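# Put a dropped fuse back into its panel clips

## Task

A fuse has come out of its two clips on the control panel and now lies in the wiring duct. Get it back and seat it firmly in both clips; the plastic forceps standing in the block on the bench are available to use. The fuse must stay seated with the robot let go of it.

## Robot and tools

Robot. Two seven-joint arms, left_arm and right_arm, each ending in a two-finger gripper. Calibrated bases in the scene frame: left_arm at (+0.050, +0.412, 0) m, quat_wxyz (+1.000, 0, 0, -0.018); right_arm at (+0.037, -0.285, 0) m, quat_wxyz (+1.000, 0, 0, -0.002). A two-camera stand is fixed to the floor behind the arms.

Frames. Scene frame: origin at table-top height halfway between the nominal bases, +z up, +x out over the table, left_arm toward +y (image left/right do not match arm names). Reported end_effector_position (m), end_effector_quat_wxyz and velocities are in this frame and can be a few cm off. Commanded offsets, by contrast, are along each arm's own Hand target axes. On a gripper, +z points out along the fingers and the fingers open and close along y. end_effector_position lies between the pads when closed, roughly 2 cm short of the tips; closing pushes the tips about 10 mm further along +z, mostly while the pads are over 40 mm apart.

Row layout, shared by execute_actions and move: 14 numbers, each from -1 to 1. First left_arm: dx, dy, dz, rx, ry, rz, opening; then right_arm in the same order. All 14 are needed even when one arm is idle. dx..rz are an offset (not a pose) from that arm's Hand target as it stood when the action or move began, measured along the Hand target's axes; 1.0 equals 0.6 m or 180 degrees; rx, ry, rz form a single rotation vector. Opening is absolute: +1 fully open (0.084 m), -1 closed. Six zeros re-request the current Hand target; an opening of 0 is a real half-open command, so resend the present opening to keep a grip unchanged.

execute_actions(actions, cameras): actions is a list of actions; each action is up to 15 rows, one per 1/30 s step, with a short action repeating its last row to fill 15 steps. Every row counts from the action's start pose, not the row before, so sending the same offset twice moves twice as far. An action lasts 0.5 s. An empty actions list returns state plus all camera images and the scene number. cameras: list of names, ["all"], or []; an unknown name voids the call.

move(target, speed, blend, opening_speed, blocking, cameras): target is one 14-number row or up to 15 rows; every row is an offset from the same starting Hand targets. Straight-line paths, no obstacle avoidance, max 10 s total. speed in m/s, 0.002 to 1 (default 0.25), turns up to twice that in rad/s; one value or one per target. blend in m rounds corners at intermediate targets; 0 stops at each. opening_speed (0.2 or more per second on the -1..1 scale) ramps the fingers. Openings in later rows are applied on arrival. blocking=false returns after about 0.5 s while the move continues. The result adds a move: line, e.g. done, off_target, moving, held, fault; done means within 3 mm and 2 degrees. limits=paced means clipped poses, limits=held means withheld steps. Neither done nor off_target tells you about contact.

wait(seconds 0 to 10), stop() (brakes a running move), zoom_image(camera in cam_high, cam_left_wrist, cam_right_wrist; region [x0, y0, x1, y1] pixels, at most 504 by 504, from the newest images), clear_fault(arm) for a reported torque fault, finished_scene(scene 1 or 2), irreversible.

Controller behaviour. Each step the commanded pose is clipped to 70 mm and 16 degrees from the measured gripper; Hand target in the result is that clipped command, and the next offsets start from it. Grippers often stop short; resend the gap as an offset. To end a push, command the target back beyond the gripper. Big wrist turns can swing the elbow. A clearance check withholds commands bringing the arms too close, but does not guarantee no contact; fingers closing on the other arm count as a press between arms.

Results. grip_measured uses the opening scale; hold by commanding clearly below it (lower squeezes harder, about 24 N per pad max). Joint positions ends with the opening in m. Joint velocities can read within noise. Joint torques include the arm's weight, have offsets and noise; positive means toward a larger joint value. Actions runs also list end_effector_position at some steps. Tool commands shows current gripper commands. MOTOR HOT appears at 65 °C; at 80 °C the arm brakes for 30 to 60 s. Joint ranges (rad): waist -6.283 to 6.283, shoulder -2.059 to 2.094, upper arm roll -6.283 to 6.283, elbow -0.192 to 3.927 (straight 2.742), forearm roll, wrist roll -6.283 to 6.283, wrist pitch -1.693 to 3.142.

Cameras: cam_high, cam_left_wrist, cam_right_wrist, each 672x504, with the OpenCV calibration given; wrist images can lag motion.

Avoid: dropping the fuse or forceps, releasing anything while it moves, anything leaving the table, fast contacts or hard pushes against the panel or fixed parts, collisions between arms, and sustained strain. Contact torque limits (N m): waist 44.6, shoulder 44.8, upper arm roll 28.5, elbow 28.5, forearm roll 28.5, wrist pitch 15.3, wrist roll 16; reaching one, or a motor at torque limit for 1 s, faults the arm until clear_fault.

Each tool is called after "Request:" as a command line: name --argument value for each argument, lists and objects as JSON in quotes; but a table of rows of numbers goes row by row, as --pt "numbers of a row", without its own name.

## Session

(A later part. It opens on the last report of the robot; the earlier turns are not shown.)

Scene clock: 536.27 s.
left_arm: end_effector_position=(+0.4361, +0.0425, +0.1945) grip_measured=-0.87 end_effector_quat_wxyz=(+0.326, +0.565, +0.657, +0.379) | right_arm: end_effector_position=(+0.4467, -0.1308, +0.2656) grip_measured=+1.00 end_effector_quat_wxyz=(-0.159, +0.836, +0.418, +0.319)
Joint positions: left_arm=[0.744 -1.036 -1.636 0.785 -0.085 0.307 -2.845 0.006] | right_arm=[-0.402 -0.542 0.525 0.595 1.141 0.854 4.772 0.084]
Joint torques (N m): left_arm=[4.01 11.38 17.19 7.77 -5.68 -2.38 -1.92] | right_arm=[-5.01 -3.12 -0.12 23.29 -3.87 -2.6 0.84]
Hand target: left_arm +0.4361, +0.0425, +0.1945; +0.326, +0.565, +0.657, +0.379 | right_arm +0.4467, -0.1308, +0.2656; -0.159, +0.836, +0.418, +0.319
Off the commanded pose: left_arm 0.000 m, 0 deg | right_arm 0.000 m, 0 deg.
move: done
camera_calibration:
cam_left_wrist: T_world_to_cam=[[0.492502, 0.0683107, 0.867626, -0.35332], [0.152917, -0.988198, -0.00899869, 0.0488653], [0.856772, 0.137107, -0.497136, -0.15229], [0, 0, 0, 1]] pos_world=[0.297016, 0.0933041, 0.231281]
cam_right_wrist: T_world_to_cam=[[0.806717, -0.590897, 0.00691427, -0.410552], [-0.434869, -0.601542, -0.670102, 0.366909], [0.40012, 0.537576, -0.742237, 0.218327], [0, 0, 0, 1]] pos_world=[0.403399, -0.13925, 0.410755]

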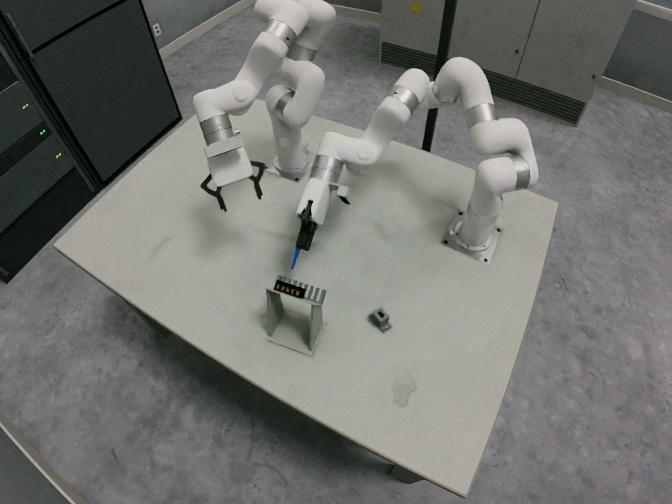

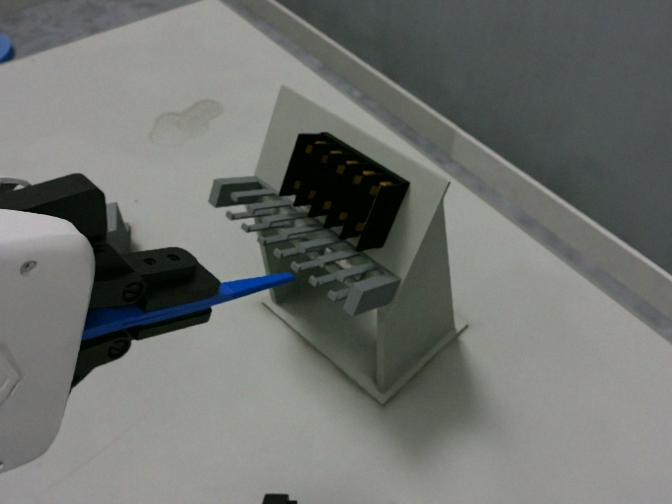

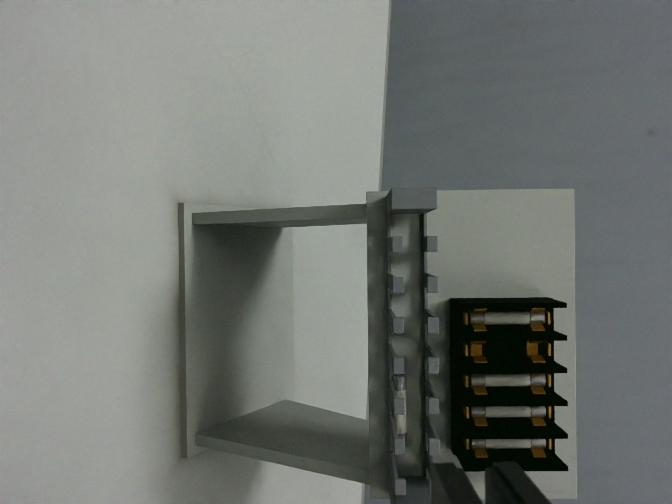

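Request:
zoom_image --camera "cam_right_wrist" --region '[340, 330, 480, 504]'

Request:
zoom_image --camera "cam_left_wrist" --region '[260, 210, 410, 320]'

Scaled by 2.897 from the camera's 672x504 image, which has a finer 960x720 frame.

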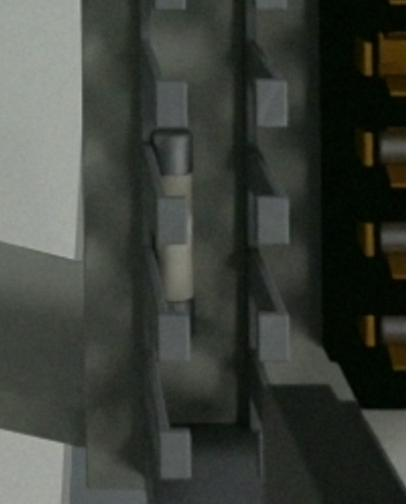

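Scaled by 3.360 from the camera's 672x504 image, which has a finer 960x720 frame.

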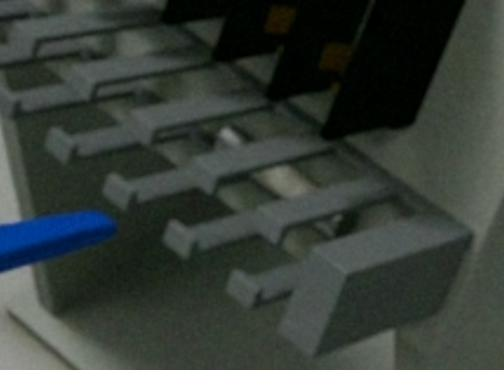

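Request:
move --target '[0.0142,-0.005,0.025,0,0,0,-0.80,0,0,0,0,0,0,1]' --opening_speed 0.3 --speed 0.1 --cameras '["cam_left_wrist","cam_right_wrist"]'

Request:
zoom_image --camera "cam_left_wrist" --region '[200, 190, 410, 330]'

Request:
zoom_image --camera "cam_right_wrist" --region '[340, 330, 520, 504]'

Scene clock: 626.80 s.
left_arm: end_effector_position=(+0.4462, +0.0527, +0.1844) grip_measured=-0.82 end_effector_quat_wxyz=(+0.326, +0.565, +0.657, +0.379) | right_arm: end_effector_position=(+0.4467, -0.1308, +0.2656) grip_measured=+1.00 end_effector_quat_wxyz=(-0.159, +0.836, +0.418, +0.319)
Joint positions: left_arm=[0.782 -1.037 -1.66 0.764 -0.087 0.254 -2.846 0.008] | right_arm=[-0.402 -0.542 0.525 0.595 1.141 0.854 4.772 0.084]
Joint torques (N m): left_arm=[3.52 11.69 17.11 2.69 -5.87 -2.38 -1.98] | right_arm=[-3.84 -3.38 -1.3 23.82 -3.91 -1.78 0.89]
Hand target: left_arm +0.4462, +0.0527, +0.1844; +0.326, +0.565, +0.657, +0.379 | right_arm +0.4467, -0.1308, +0.2656; -0.159, +0.836, +0.418, +0.319
Off the commanded pose: left_arm 0.000 m, 0 deg | right_arm 0.000 m, 0 deg.
move: done
camera_calibration:
cam_left_wrist: T_world_to_cam=[[0.492502, 0.0683107, 0.867626, -0.350221], [0.152917, -0.988198, -0.00899869, 0.0572107], [0.856772, 0.137107, -0.497136, -0.167349], [0, 0, 0, 1]] pos_world=[0.307116, 0.103404, 0.221181]
cam_right_wrist: T_world_to_cam=[[0.806717, -0.590897, 0.00691427, -0.410552], [-0.434869, -0.601542, -0.670102, 0.366909], [0.40012, 0.537576, -0.742237, 0.218327], [0, 0, 0, 1]] pos_world=[0.403399, -0.13925, 0.410755]
Images, in order (width x height): cam_left_wrist 672x504, cam_right_wrist 672x504.

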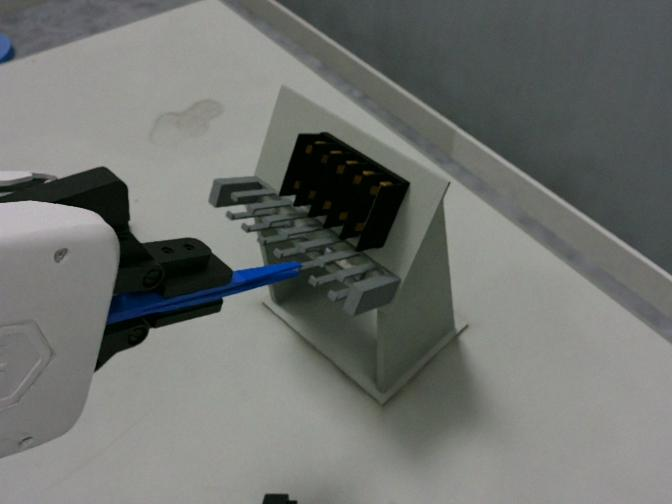

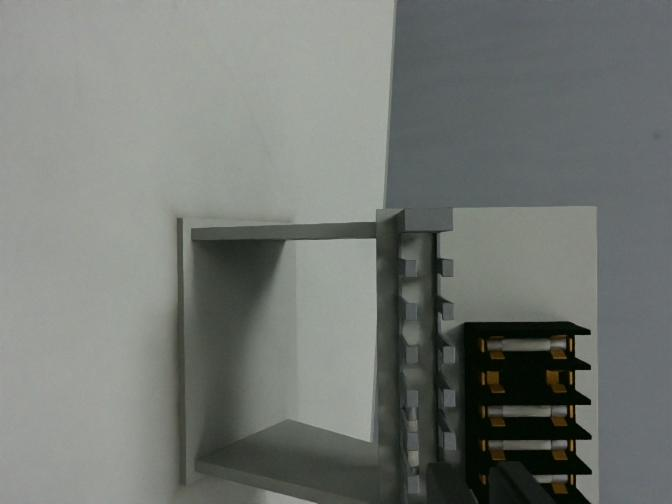

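Scaled by 2.400 from the camera's 672x504 image, which has a finer 960x720 frame.

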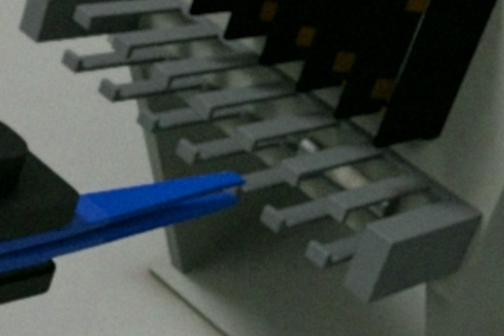

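Scaled by 2.800 from the camera's 672x504 image, which has a finer 960x720 frame.

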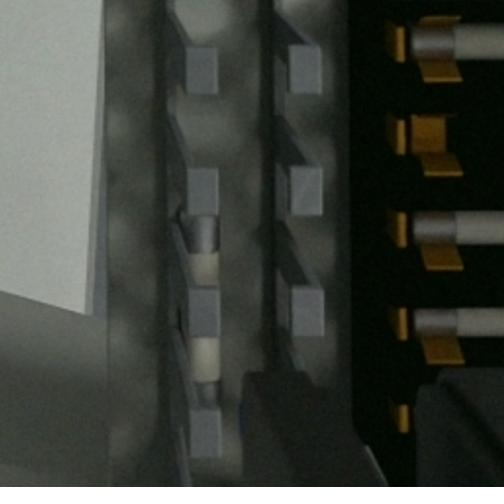

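Request:
move --target '[0.0018,-0.0042,0,0,0,0,-0.76,0,0,0,0,0,0,1]' --opening_speed 0.2 --speed 0.1 --cameras '["cam_left_wrist","cam_right_wrist"]'

Request:
zoom_image --camera "cam_left_wrist" --region '[200, 190, 410, 330]'

Request:
zoom_image --camera "cam_right_wrist" --region '[360, 380, 500, 504]'

Scene clock: 673.60 s.
left_arm: end_effector_position=(+0.4448, +0.0536, +0.1822) grip_measured=-0.78 end_effector_quat_wxyz=(+0.326, +0.565, +0.657, +0.379) | right_arm: end_effector_position=(+0.4467, -0.1308, +0.2656) grip_measured=+1.00 end_effector_quat_wxyz=(-0.159, +0.836, +0.418, +0.319)
Joint positions: left_arm=[0.778 -1.039 -1.663 0.758 -0.088 0.251 -2.849 0.01] | right_arm=[-0.402 -0.542 0.525 0.595 1.141 0.854 4.772 0.084]
Joint torques (N m): left_arm=[-4.64 11.56 16.92 2.61 -5.8 -2.48 -1.86] | right_arm=[-2.05 -4.28 -2.04 23.5 -4 -1 0.79]
Hand target: left_arm +0.4448, +0.0536, +0.1822; +0.326, +0.565, +0.657, +0.379 | right_arm +0.4467, -0.1308, +0.2656; -0.159, +0.836, +0.418, +0.319
Off the commanded pose: left_arm 0.000 m, 0 deg | right_arm 0.000 m, 0 deg.
move: done
camera_calibration:
cam_left_wrist: T_world_to_cam=[[0.49249, 0.0683588, 0.86763, -0.347773], [0.153026, -0.988181, -0.00900495, 0.0582615], [0.85676, 0.137205, -0.49713, -0.167324], [0, 0, 0, 1]] pos_world=[0.305716, 0.104304, 0.219081]
cam_right_wrist: T_world_to_cam=[[0.806717, -0.590897, 0.00691427, -0.410552], [-0.434869, -0.601542, -0.670102, 0.366909], [0.40012, 0.537576, -0.742237, 0.218327], [0, 0, 0, 1]] pos_world=[0.403399, -0.13925, 0.410755]
Images, in order (width x height): cam_left_wrist 672x504, cam_right_wrist 672x504.

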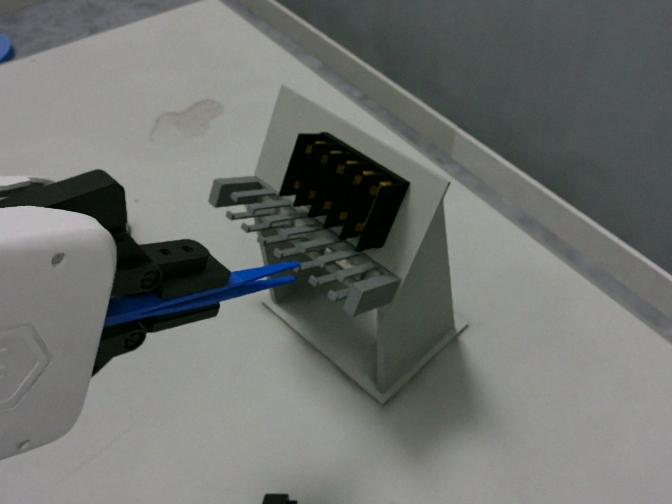

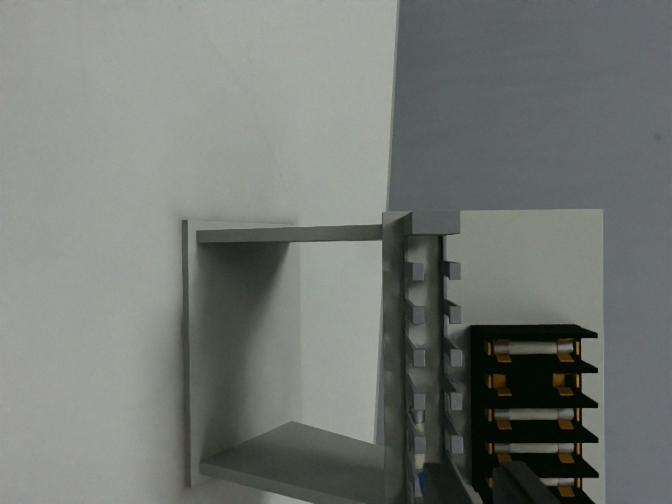

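Scaled by 2.400 from the camera's 672x504 image, which has a finer 960x720 frame.

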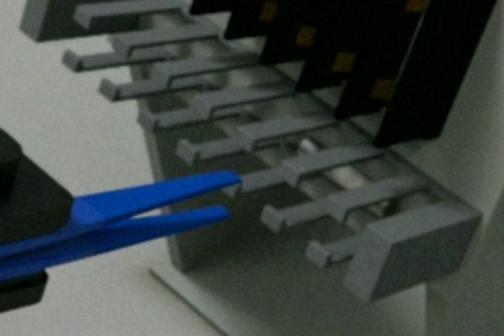

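Scaled by 3.600 from the camera's 672x504 image, which has a finer 960x720 frame.

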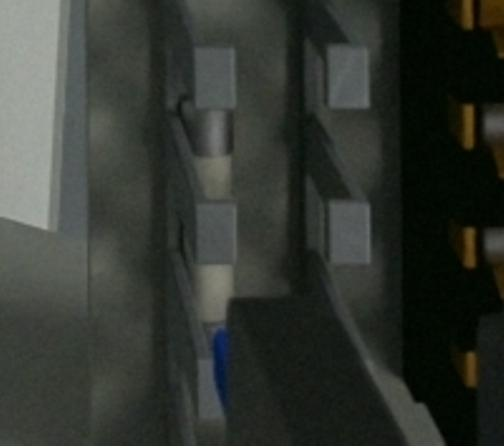

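Request:
move --target '[0,0,0,0,0,0,-0.73,0,0,0,0,0,0,1]' --opening_speed 0.2 --cameras '["cam_left_wrist","cam_right_wrist"]'

Request:
zoom_image --camera "cam_left_wrist" --region '[250, 220, 370, 300]'

Request:
zoom_image --camera "cam_right_wrist" --region '[360, 380, 500, 504]'

Scene clock: 699.03 s.
left_arm: end_effector_position=(+0.4448, +0.0536, +0.1822) grip_measured=-0.75 end_effector_quat_wxyz=(+0.326, +0.565, +0.657, +0.379) | right_arm: end_effector_position=(+0.4467, -0.1308, +0.2656) grip_measured=+1.00 end_effector_quat_wxyz=(-0.159, +0.836, +0.418, +0.319)
Joint positions: left_arm=[0.778 -1.039 -1.663 0.758 -0.088 0.251 -2.849 0.011] | right_arm=[-0.402 -0.542 0.525 0.595 1.141 0.854 4.772 0.084]
Joint torques (N m): left_arm=[-4.69 11.66 17.36 2.95 -5.87 -2.46 -1.93] | right_arm=[-0.85 -4.68 -3.04 23.38 -3.83 -0.3 0.91]
Hand target: left_arm +0.4448, +0.0536, +0.1822; +0.326, +0.565, +0.657, +0.379 | right_arm +0.4467, -0.1308, +0.2656; -0.159, +0.836, +0.418, +0.319
Off the commanded pose: left_arm 0.000 m, 0 deg | right_arm 0.000 m, 0 deg.
move: done
camera_calibration:
cam_left_wrist: T_world_to_cam=[[0.492496, 0.06831, 0.86763, -0.34777], [0.153002, -0.988184, -0.00904772, 0.0582786], [0.85676, 0.137205, -0.497129, -0.167325], [0, 0, 0, 1]] pos_world=[0.305716, 0.104304, 0.219081]
cam_right_wrist: T_world_to_cam=[[0.806717, -0.590897, 0.00691427, -0.410552], [-0.434869, -0.601542, -0.670102, 0.366909], [0.40012, 0.537576, -0.742237, 0.218327], [0, 0, 0, 1]] pos_world=[0.403399, -0.13925, 0.410755]
Images, in order (width x height): cam_left_wrist 672x504, cam_right_wrist 672x504.

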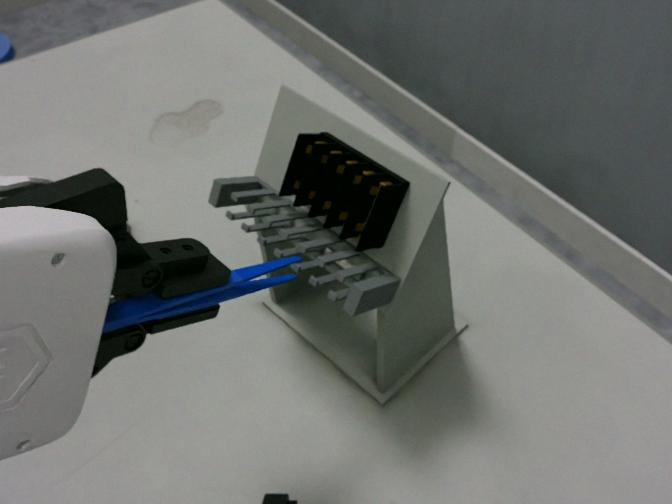

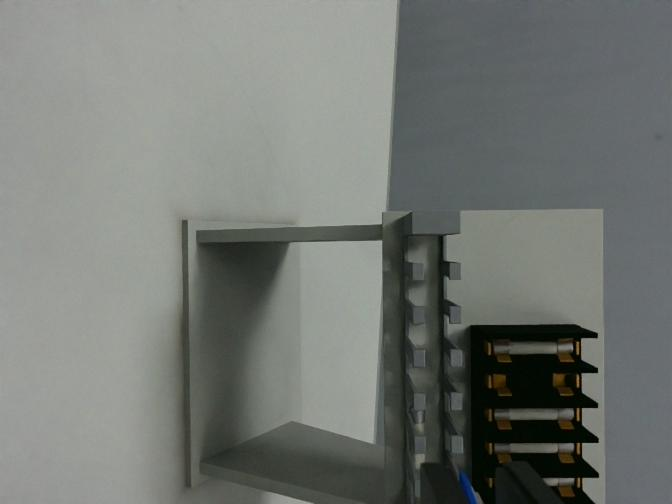

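Scaled by 4.200 from the camera's 672x504 image, which has a finer 960x720 frame.

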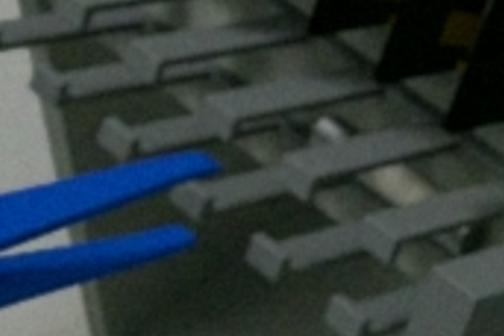

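Scaled by 3.600 from the camera's 672x504 image, which has a finer 960x720 frame.

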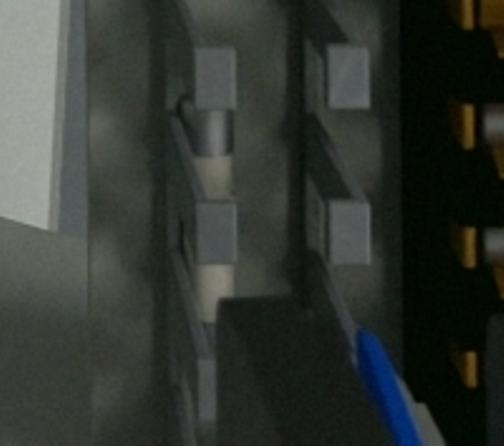

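Request:
move --pt "0 -0.0063 0 0 0 0 -0.73 0 0 0 0 0 0 1" --pt "0 -0.0063 0.045 0 0 0 -0.73 0 0 0 0 0 0 1" --speed 0.08 --cameras '["cam_left_wrist","cam_right_wrist"]'

Request:
zoom_image --camera "cam_left_wrist" --region '[250, 220, 370, 300]'

Request:
zoom_image --camera "cam_right_wrist" --region '[360, 380, 500, 504]'

Scene clock: 723.23 s.
left_arm: end_effector_position=(+0.4660, +0.0568, +0.1654) grip_measured=-0.75 end_effector_quat_wxyz=(+0.326, +0.565, +0.657, +0.379) | right_arm: end_effector_position=(+0.4467, -0.1308, +0.2656) grip_measured=+1.00 end_effector_quat_wxyz=(-0.159, +0.836, +0.418, +0.319)
Joint positions: left_arm=[0.879 -1.051 -1.725 0.782 -0.091 0.186 -2.855 0.011] | right_arm=[-0.402 -0.542 0.525 0.595 1.141 0.854 4.772 0.084]
Joint torques (N m): left_arm=[3.4 12.83 17.5 7.38 3.31 -2.28 2.13] | right_arm=[0.81 -4.63 -3.95 23.45 -3.75 0.44 0.88]
Hand target: left_arm +0.4660, +0.0568, +0.1654; +0.326, +0.565, +0.657, +0.379 | right_arm +0.4467, -0.1308, +0.2656; -0.159, +0.836, +0.418, +0.319
Off the commanded pose: left_arm 0.000 m, 0 deg | right_arm 0.000 m, 0 deg.
move: done
camera_calibration:
cam_left_wrist: T_world_to_cam=[[0.49249, 0.0683967, 0.867626, -0.343909], [0.15296, -0.988192, -0.00892332, 0.0580194], [0.856771, 0.137107, -0.497137, -0.194356], [0, 0, 0, 1]] pos_world=[0.327016, 0.107504, 0.202281]
cam_right_wrist: T_world_to_cam=[[0.806717, -0.590897, 0.00691427, -0.410552], [-0.434869, -0.601542, -0.670102, 0.366909], [0.40012, 0.537576, -0.742237, 0.218327], [0, 0, 0, 1]] pos_world=[0.403399, -0.13925, 0.410755]
Images, in order (width x height): cam_left_wrist 672x504, cam_right_wrist 672x504.

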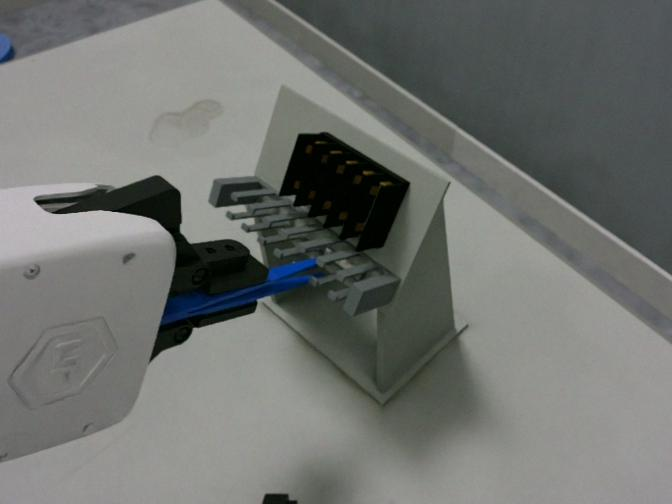

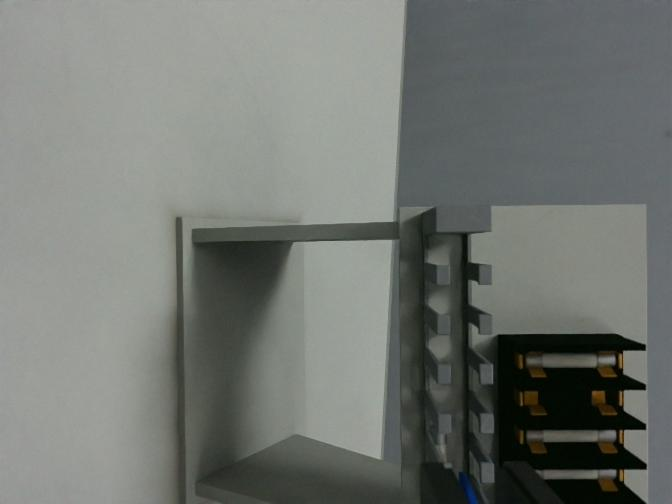

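Scaled by 4.200 from the camera's 672x504 image, which has a finer 960x720 frame.

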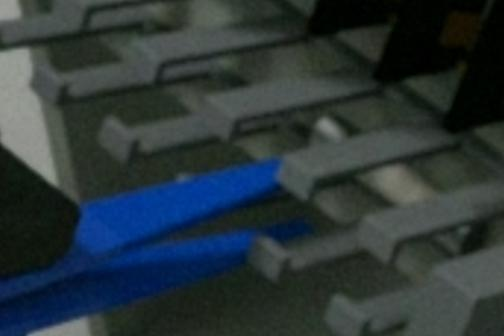

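Scaled by 3.600 from the camera's 672x504 image, which has a finer 960x720 frame.

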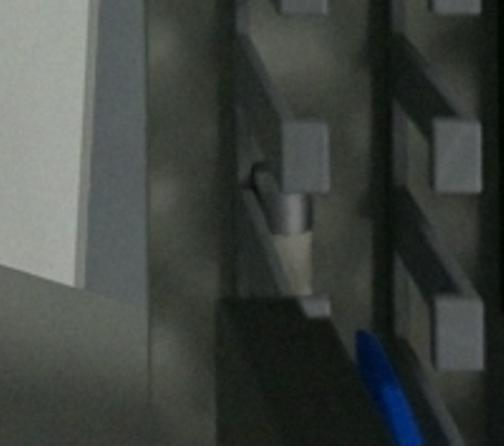

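Request:
move --target '[0,0,0.0367,0,0,0,-0.73,0,0,0,0,0,0,1]' --speed 0.06 --cameras '["cam_left_wrist","cam_right_wrist"]'

Request:
zoom_image --camera "cam_left_wrist" --region '[270, 220, 390, 300]'

Request:
zoom_image --camera "cam_right_wrist" --region '[380, 380, 520, 504]'

Scene clock: 739.50 s.
left_arm: end_effector_position=(+0.4849, +0.0596, +0.1544) grip_measured=-0.75 end_effector_quat_wxyz=(+0.326, +0.565, +0.657, +0.379) | right_arm: end_effector_position=(+0.4467, -0.1308, +0.2656) grip_measured=+1.00 end_effector_quat_wxyz=(-0.159, +0.836, +0.418, +0.319)
Joint positions: left_arm=[0.963 -1.06 -1.768 0.809 -0.09 0.14 -2.855 0.011] | right_arm=[-0.402 -0.542 0.525 0.595 1.141 0.854 4.772 0.084]
Joint torques (N m): left_arm=[3.71 13.94 17.82 6.84 2.65 -2.3 2.19] | right_arm=[2.17 -5.8 -4.66 23.21 -3.73 0.58 1.02]
Hand target: left_arm +0.4849, +0.0596, +0.1544; +0.326, +0.565, +0.657, +0.379 | right_arm +0.4467, -0.1308, +0.2656; -0.159, +0.836, +0.418, +0.319
Off the commanded pose: left_arm 0.000 m, 0 deg | right_arm 0.000 m, 0 deg.
move: done
camera_calibration:
cam_left_wrist: T_world_to_cam=[[0.492502, 0.0683107, 0.867626, -0.343817], [0.152917, -0.988198, -0.00899869, 0.0579412], [0.856772, 0.137107, -0.497136, -0.21633], [0, 0, 0, 1]] pos_world=[0.345816, 0.110404, 0.191281]
cam_right_wrist: T_world_to_cam=[[0.806717, -0.590897, 0.00691427, -0.410552], [-0.434869, -0.601542, -0.670102, 0.366909], [0.40012, 0.537576, -0.742237, 0.218327], [0, 0, 0, 1]] pos_world=[0.403399, -0.13925, 0.410755]
Images, in order (width x height): cam_left_wrist 672x504, cam_right_wrist 672x504.

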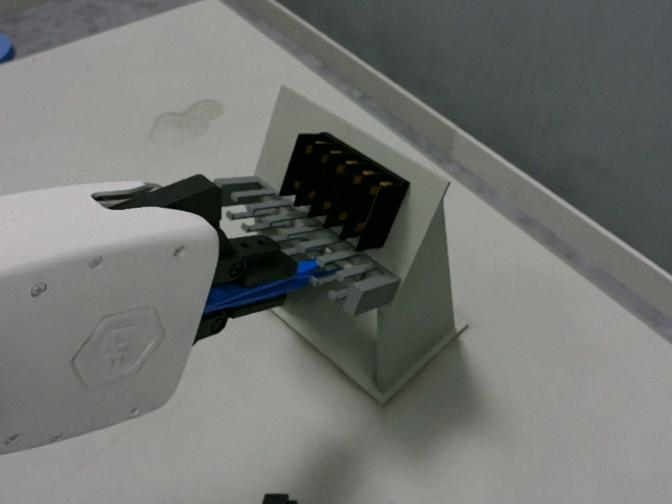

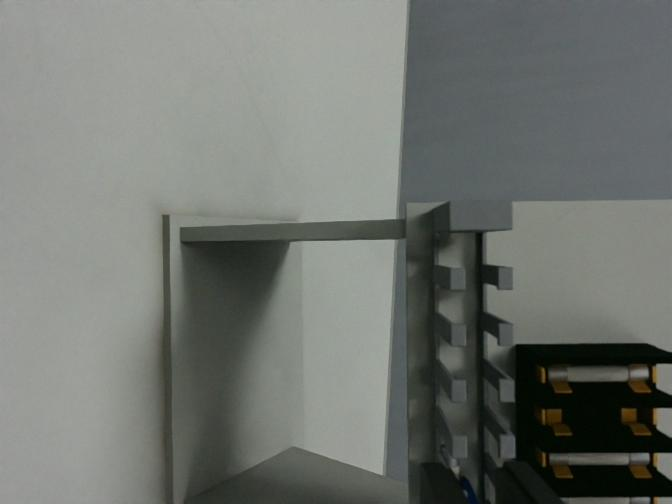

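Scaled by 4.200 from the camera's 672x504 image, which has a finer 960x720 frame.

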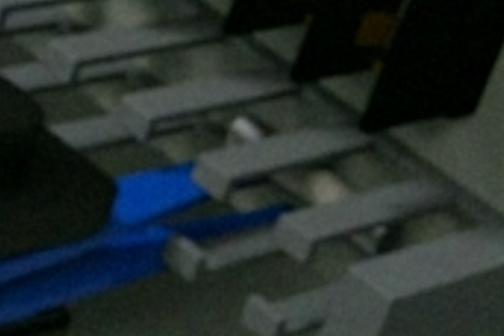

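Scaled by 3.600 from the camera's 672x504 image, which has a finer 960x720 frame.

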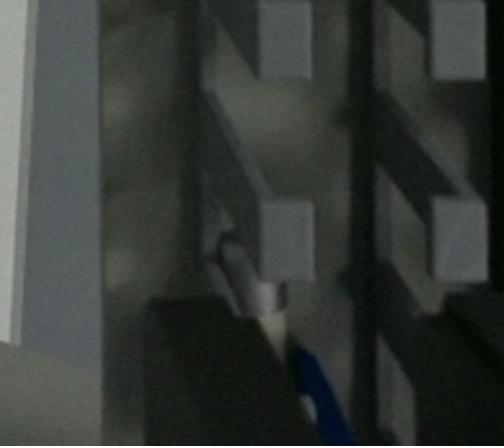

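Request:
move --target '[0,0,0,0,0,0,-0.97,0,0,0,0,0,0,1]' --opening_speed 0.3 --cameras '["cam_left_wrist","cam_right_wrist"]'

Request:
zoom_image --camera "cam_left_wrist" --region '[270, 220, 390, 300]'

Request:
zoom_image --camera "cam_right_wrist" --region '[380, 380, 520, 504]'

Scene clock: 748.47 s.
left_arm: end_effector_position=(+0.4849, +0.0596, +0.1544) grip_measured=-0.87 end_effector_quat_wxyz=(+0.326, +0.565, +0.657, +0.379) | right_arm: end_effector_position=(+0.4467, -0.1308, +0.2656) grip_measured=+1.00 end_effector_quat_wxyz=(-0.159, +0.836, +0.418, +0.319)
Joint positions: left_arm=[0.963 -1.06 -1.768 0.809 -0.09 0.14 -2.855 0.006] | right_arm=[-0.402 -0.542 0.525 0.595 1.141 0.854 4.772 0.084]
Joint torques (N m): left_arm=[3.11 14.6 17.57 6.91 -0.03 -2.51 0.41] | right_arm=[3.04 -6.37 -4.07 23.42 -3.55 0.56 0.88]
Hand target: left_arm +0.4849, +0.0596, +0.1544; +0.326, +0.565, +0.657, +0.379 | right_arm +0.4467, -0.1308, +0.2656; -0.159, +0.836, +0.418, +0.319
Off the commanded pose: left_arm 0.000 m, 0 deg | right_arm 0.000 m, 0 deg.
move: done
camera_calibration:
cam_left_wrist: T_world_to_cam=[[0.492496, 0.06831, 0.86763, -0.343816], [0.153002, -0.988184, -0.00904772, 0.0579196], [0.85676, 0.137205, -0.497129, -0.216338], [0, 0, 0, 1]] pos_world=[0.345816, 0.110404, 0.191281]
cam_right_wrist: T_world_to_cam=[[0.806717, -0.590897, 0.00691427, -0.410552], [-0.434869, -0.601542, -0.670102, 0.366909], [0.40012, 0.537576, -0.742237, 0.218327], [0, 0, 0, 1]] pos_world=[0.403399, -0.13925, 0.410755]
Images, in order (width x height): cam_left_wrist 672x504, cam_right_wrist 672x504.

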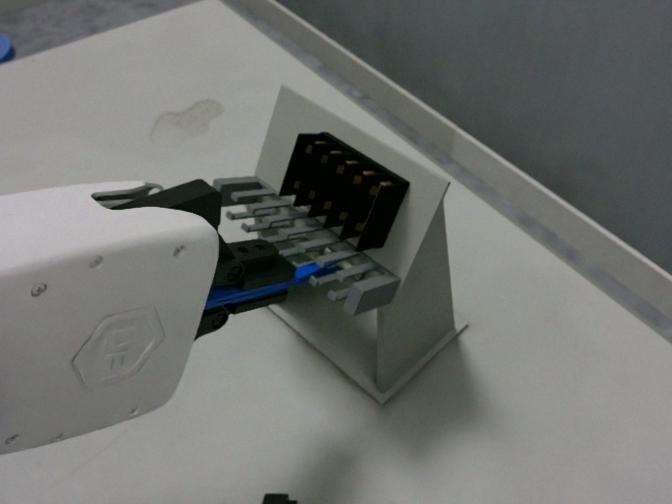

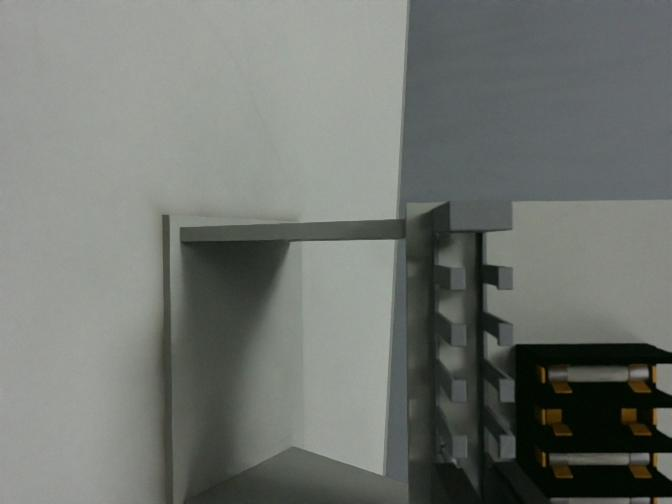

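Scaled by 4.200 from the camera's 672x504 image, which has a finer 960x720 frame.

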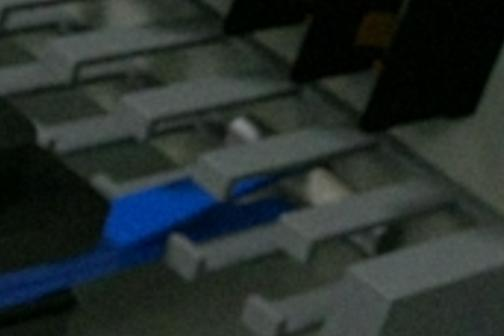

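Scaled by 3.600 from the camera's 672x504 image, which has a finer 960x720 frame.

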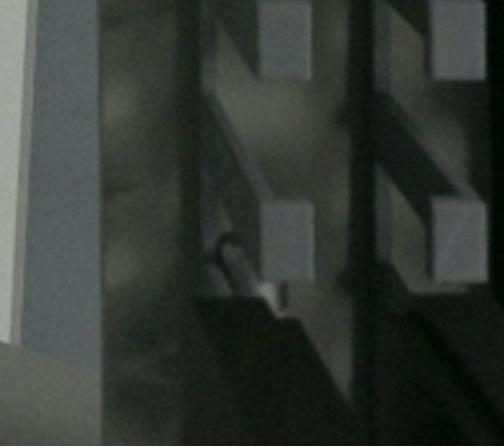

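Request:
move --target '[0,0.0042,0,0,0,0,-0.97,0,0,0,0,0,0,1]' --speed 0.05 --cameras '["cam_left_wrist","cam_right_wrist"]'

Request:
zoom_image --camera "cam_left_wrist" --region '[270, 220, 390, 300]'

Request:
zoom_image --camera "cam_right_wrist" --region '[380, 380, 520, 504]'

Scene clock: 756.97 s.
left_arm: end_effector_position=(+0.4861, +0.0598, +0.1565) grip_measured=-0.87 end_effector_quat_wxyz=(+0.326, +0.565, +0.657, +0.379) | right_arm: end_effector_position=(+0.4467, -0.1308, +0.2656) grip_measured=+1.00 end_effector_quat_wxyz=(-0.159, +0.836, +0.418, +0.319)
Joint positions: left_arm=[0.964 -1.056 -1.764 0.811 -0.088 0.141 -2.851 0.006] | right_arm=[-0.402 -0.542 0.525 0.595 1.141 0.854 4.772 0.084]
Joint torques (N m): left_arm=[3.76 25.36 27.48 7.14 3.18 0.15 2.21] | right_arm=[4.27 -7.12 -3.96 23.29 -3.02 0.7 0.83]
Hand target: left_arm +0.4861, +0.0598, +0.1566; +0.326, +0.565, +0.657, +0.379 | right_arm +0.4467, -0.1308, +0.2656; -0.159, +0.836, +0.418, +0.319
Off the commanded pose: left_arm 0.000 m, 0 deg | right_arm 0.000 m, 0 deg.
move: done
camera_calibration:
cam_left_wrist: T_world_to_cam=[[0.492502, 0.0683107, 0.867626, -0.346293], [0.152917, -0.988198, -0.00899869, 0.0579589], [0.856772, 0.137107, -0.497136, -0.216427], [0, 0, 0, 1]] pos_world=[0.347116, 0.110604, 0.193381]
cam_right_wrist: T_world_to_cam=[[0.806717, -0.590897, 0.00691427, -0.410552], [-0.434869, -0.601542, -0.670102, 0.366909], [0.40012, 0.537576, -0.742237, 0.218327], [0, 0, 0, 1]] pos_world=[0.403399, -0.13925, 0.410755]
Images, in order (width x height): cam_left_wrist 672x504, cam_right_wrist 672x504.

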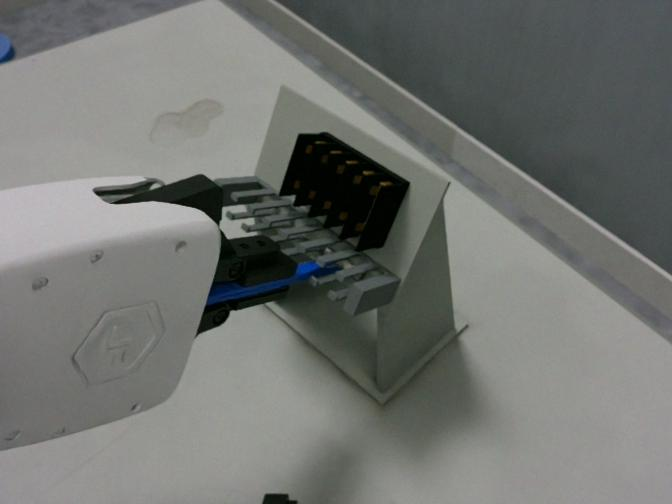

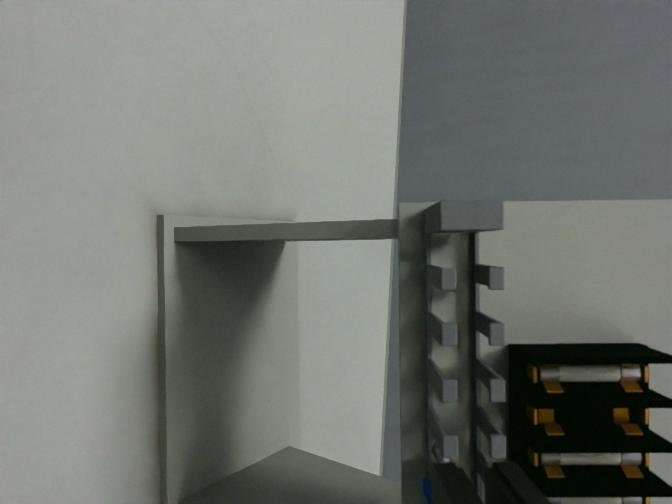

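Scaled by 4.200 from the camera's 672x504 image, which has a finer 960x720 frame.

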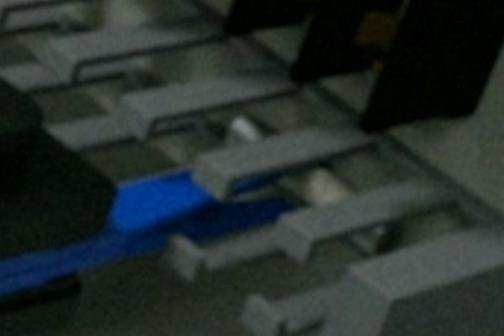

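Scaled by 3.600 from the camera's 672x504 image, which has a finer 960x720 frame.

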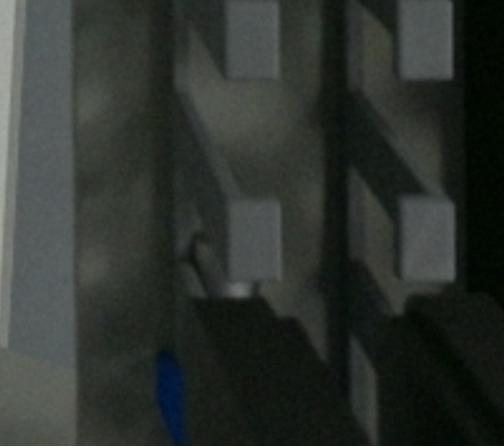

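Request:
move --pt "0 0 -0.003 0 0 0 -0.73 0 0 0 0 0 0 1" --pt "0 0 -0.003 0 0 0 -0.73 0 0 0 0 0 0 1" --opening_speed 0.3 --speed 0.05 --cameras '["cam_left_wrist","cam_right_wrist"]'

Request:
zoom_image --camera "cam_left_wrist" --region '[270, 220, 390, 300]'

Request:
zoom_image --camera "cam_right_wrist" --region '[380, 380, 520, 504]'

Scene clock: 787.27 s.
left_arm: end_effector_position=(+0.4846, +0.0596, +0.1575) grip_measured=-0.75 end_effector_quat_wxyz=(+0.326, +0.565, +0.657, +0.379) | right_arm: end_effector_position=(+0.4467, -0.1308, +0.2656) grip_measured=+1.00 end_effector_quat_wxyz=(-0.159, +0.836, +0.418, +0.319)
Joint positions: left_arm=[0.958 -1.055 -1.761 0.809 -0.088 0.145 -2.851 0.011] | right_arm=[-0.402 -0.542 0.525 0.595 1.141 0.854 4.772 0.084]
Joint torques (N m): left_arm=[-4.3 25.11 27.51 2.37 -2.12 0.27 0.71] | right_arm=[4.63 -7.51 -3.55 23.12 -2.68 0.53 0.64]
Hand target: left_arm +0.4846, +0.0596, +0.1575; +0.326, +0.565, +0.657, +0.379 | right_arm +0.4467, -0.1308, +0.2656; -0.159, +0.836, +0.418, +0.319
Off the commanded pose: left_arm 0.000 m, 0 deg | right_arm 0.000 m, 0 deg.
move: done
camera_calibration:
cam_left_wrist: T_world_to_cam=[[0.492496, 0.06831, 0.86763, -0.346264], [0.153002, -0.988184, -0.00904772, 0.0578939], [0.85676, 0.137205, -0.497129, -0.214576], [0, 0, 0, 1]] pos_world=[0.345516, 0.110304, 0.194281]
cam_right_wrist: T_world_to_cam=[[0.806717, -0.590897, 0.00691427, -0.410552], [-0.434869, -0.601542, -0.670102, 0.366909], [0.40012, 0.537576, -0.742237, 0.218327], [0, 0, 0, 1]] pos_world=[0.403399, -0.13925, 0.410755]
Images, in order (width x height): cam_left_wrist 672x504, cam_right_wrist 672x504.

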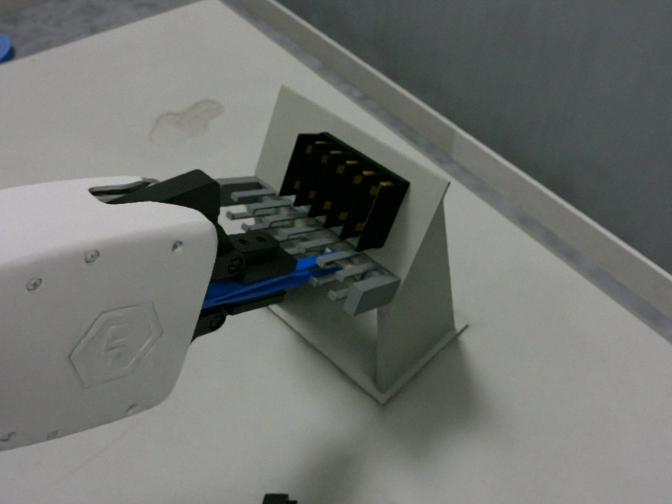

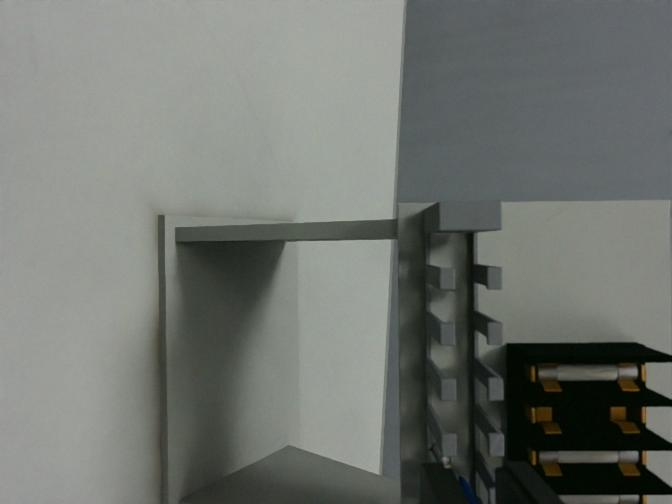

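Scaled by 4.200 from the camera's 672x504 image, which has a finer 960x720 frame.

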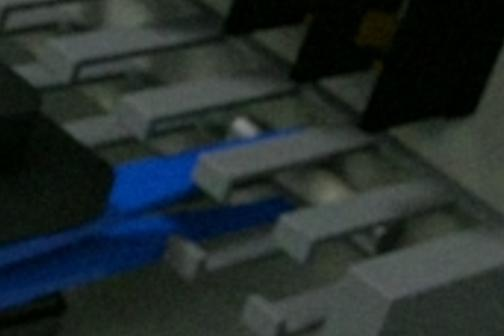

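Scaled by 3.600 from the camera's 672x504 image, which has a finer 960x720 frame.

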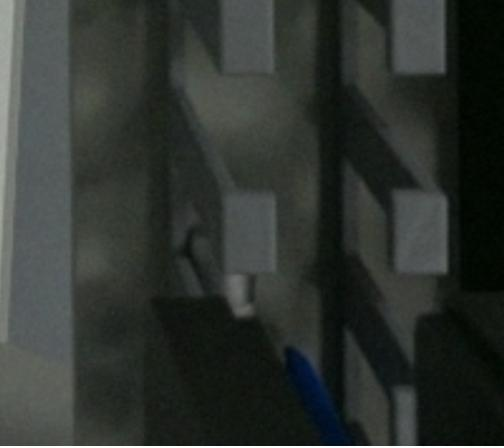

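Request:
move --pt "0 -0.0022 0 0 0 0 -0.73 0 0 0 0 0 0 1" --pt "0 -0.0022 0.0142 0 0 0 -0.73 0 0 0 0 0 0 1" --speed 0.05 --cameras '["cam_left_wrist","cam_right_wrist"]'

Request:
zoom_image --camera "cam_left_wrist" --region '[270, 220, 390, 300]'

Request:
zoom_image --camera "cam_right_wrist" --region '[380, 380, 520, 504]'

Scene clock: 800.87 s.
left_arm: end_effector_position=(+0.4710, +0.0357, +0.1525) grip_measured=-0.75 end_effector_quat_wxyz=(+0.338, +0.583, +0.640, +0.369) | right_arm: end_effector_position=(+0.4467, -0.1308, +0.2656) grip_measured=+1.00 end_effector_quat_wxyz=(-0.159, +0.836, +0.418, +0.319)
Joint positions: left_arm=[0.934 -1.061 -1.779 0.82 -0.089 0.125 -2.853 0.011] | right_arm=[-0.402 -0.542 0.525 0.595 1.141 0.854 4.772 0.084]
Joint torques (N m): left_arm=[-4.69 18.6 22.48 3.48 -1.49 -0.25 0.15] | right_arm=[5.47 -8.5 -3.04 23.13 -2.01 0.43 0.65]
Hand target: left_arm +0.4710, +0.0357, +0.1525; +0.338, +0.583, +0.640, +0.369 (not the last commanded pose) | right_arm +0.4467, -0.1308, +0.2656; -0.159, +0.836, +0.418, +0.319
Tool commands: left_gripper/opening=-0.73 right_gripper/opening=+1.0
Off the commanded pose: left_arm 0.032 m, 3 deg | right_arm 0.000 m, 0 deg.
TORQUE FAULT: the external load on joint 1 (waist) of the left arm reached its load limit, and that arm stopped. The contact can be on any part of that arm beyond that joint, not only on its tool. A torque fault puts only its own arm into a fault stop. That arm's remaining commands of this call were not run. The hold on joint 1 (waist) of that arm was moved back by the arm itself, up to 3 degrees, as the stop began. That arm is still stopped at the end of this call. While its stop runs, that arm, its gripper or tool too, takes no new command.
CLEAR FAULT: the left arm stays stopped (state 4) until you call clear_fault(arm="left_arm").
End effector pose when the fault began: left_arm: position (+0.4897, +0.0582, +0.1523), quat_wxyz (+0.327, +0.566, +0.655, +0.378)
Joint positions when the fault began: left_arm=[0.985 -1.061 -1.779 0.82 -0.089 0.126 -2.853 0.011]
move: fault (left_arm)
camera_calibration:
cam_left_wrist: T_world_to_cam=[[0.495074, 0.0417043, 0.867849, -0.334011], [0.0957503, -0.995382, -0.00678888, 0.0632121], [0.863559, 0.0864578, -0.496781, -0.203563], [0, 0, 0, 1]] pos_world=[0.335097, 0.0944496, 0.189174]
cam_right_wrist: T_world_to_cam=[[0.806717, -0.590897, 0.00691427, -0.410552], [-0.434869, -0.601542, -0.670102, 0.366909], [0.40012, 0.537576, -0.742237, 0.218327], [0, 0, 0, 1]] pos_world=[0.403399, -0.13925, 0.410755]
Images, in order (width x height): cam_left_wrist 672x504, cam_right_wrist 672x504.

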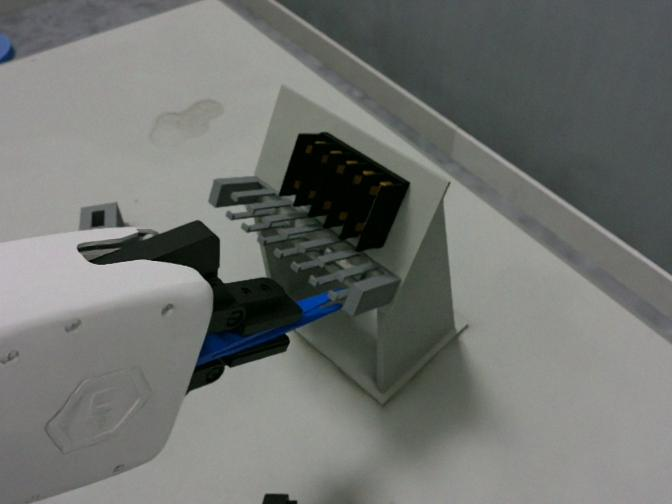

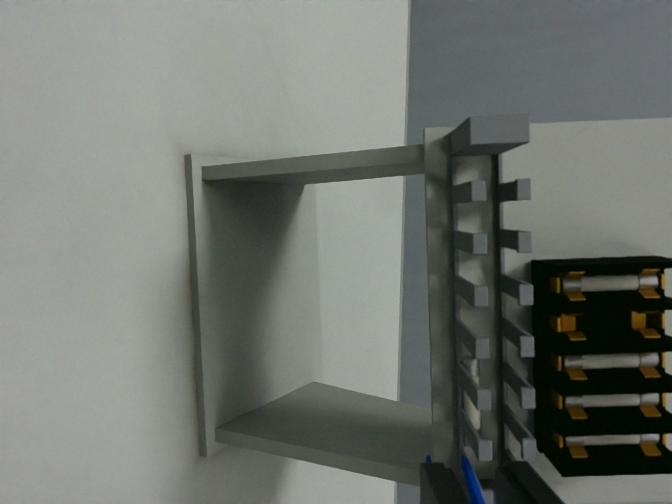

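Scaled by 4.200 from the camera's 672x504 image, which has a finer 960x720 frame.

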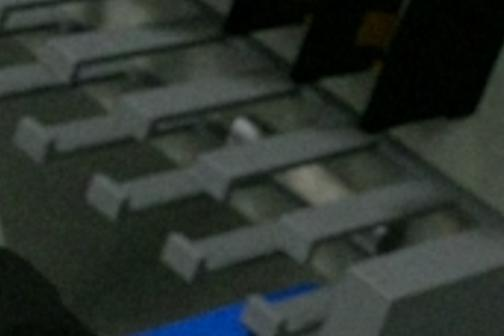

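Scaled by 3.600 from the camera's 672x504 image, which has a finer 960x720 frame.

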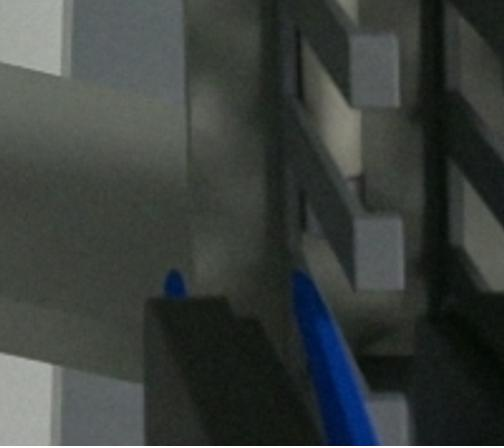

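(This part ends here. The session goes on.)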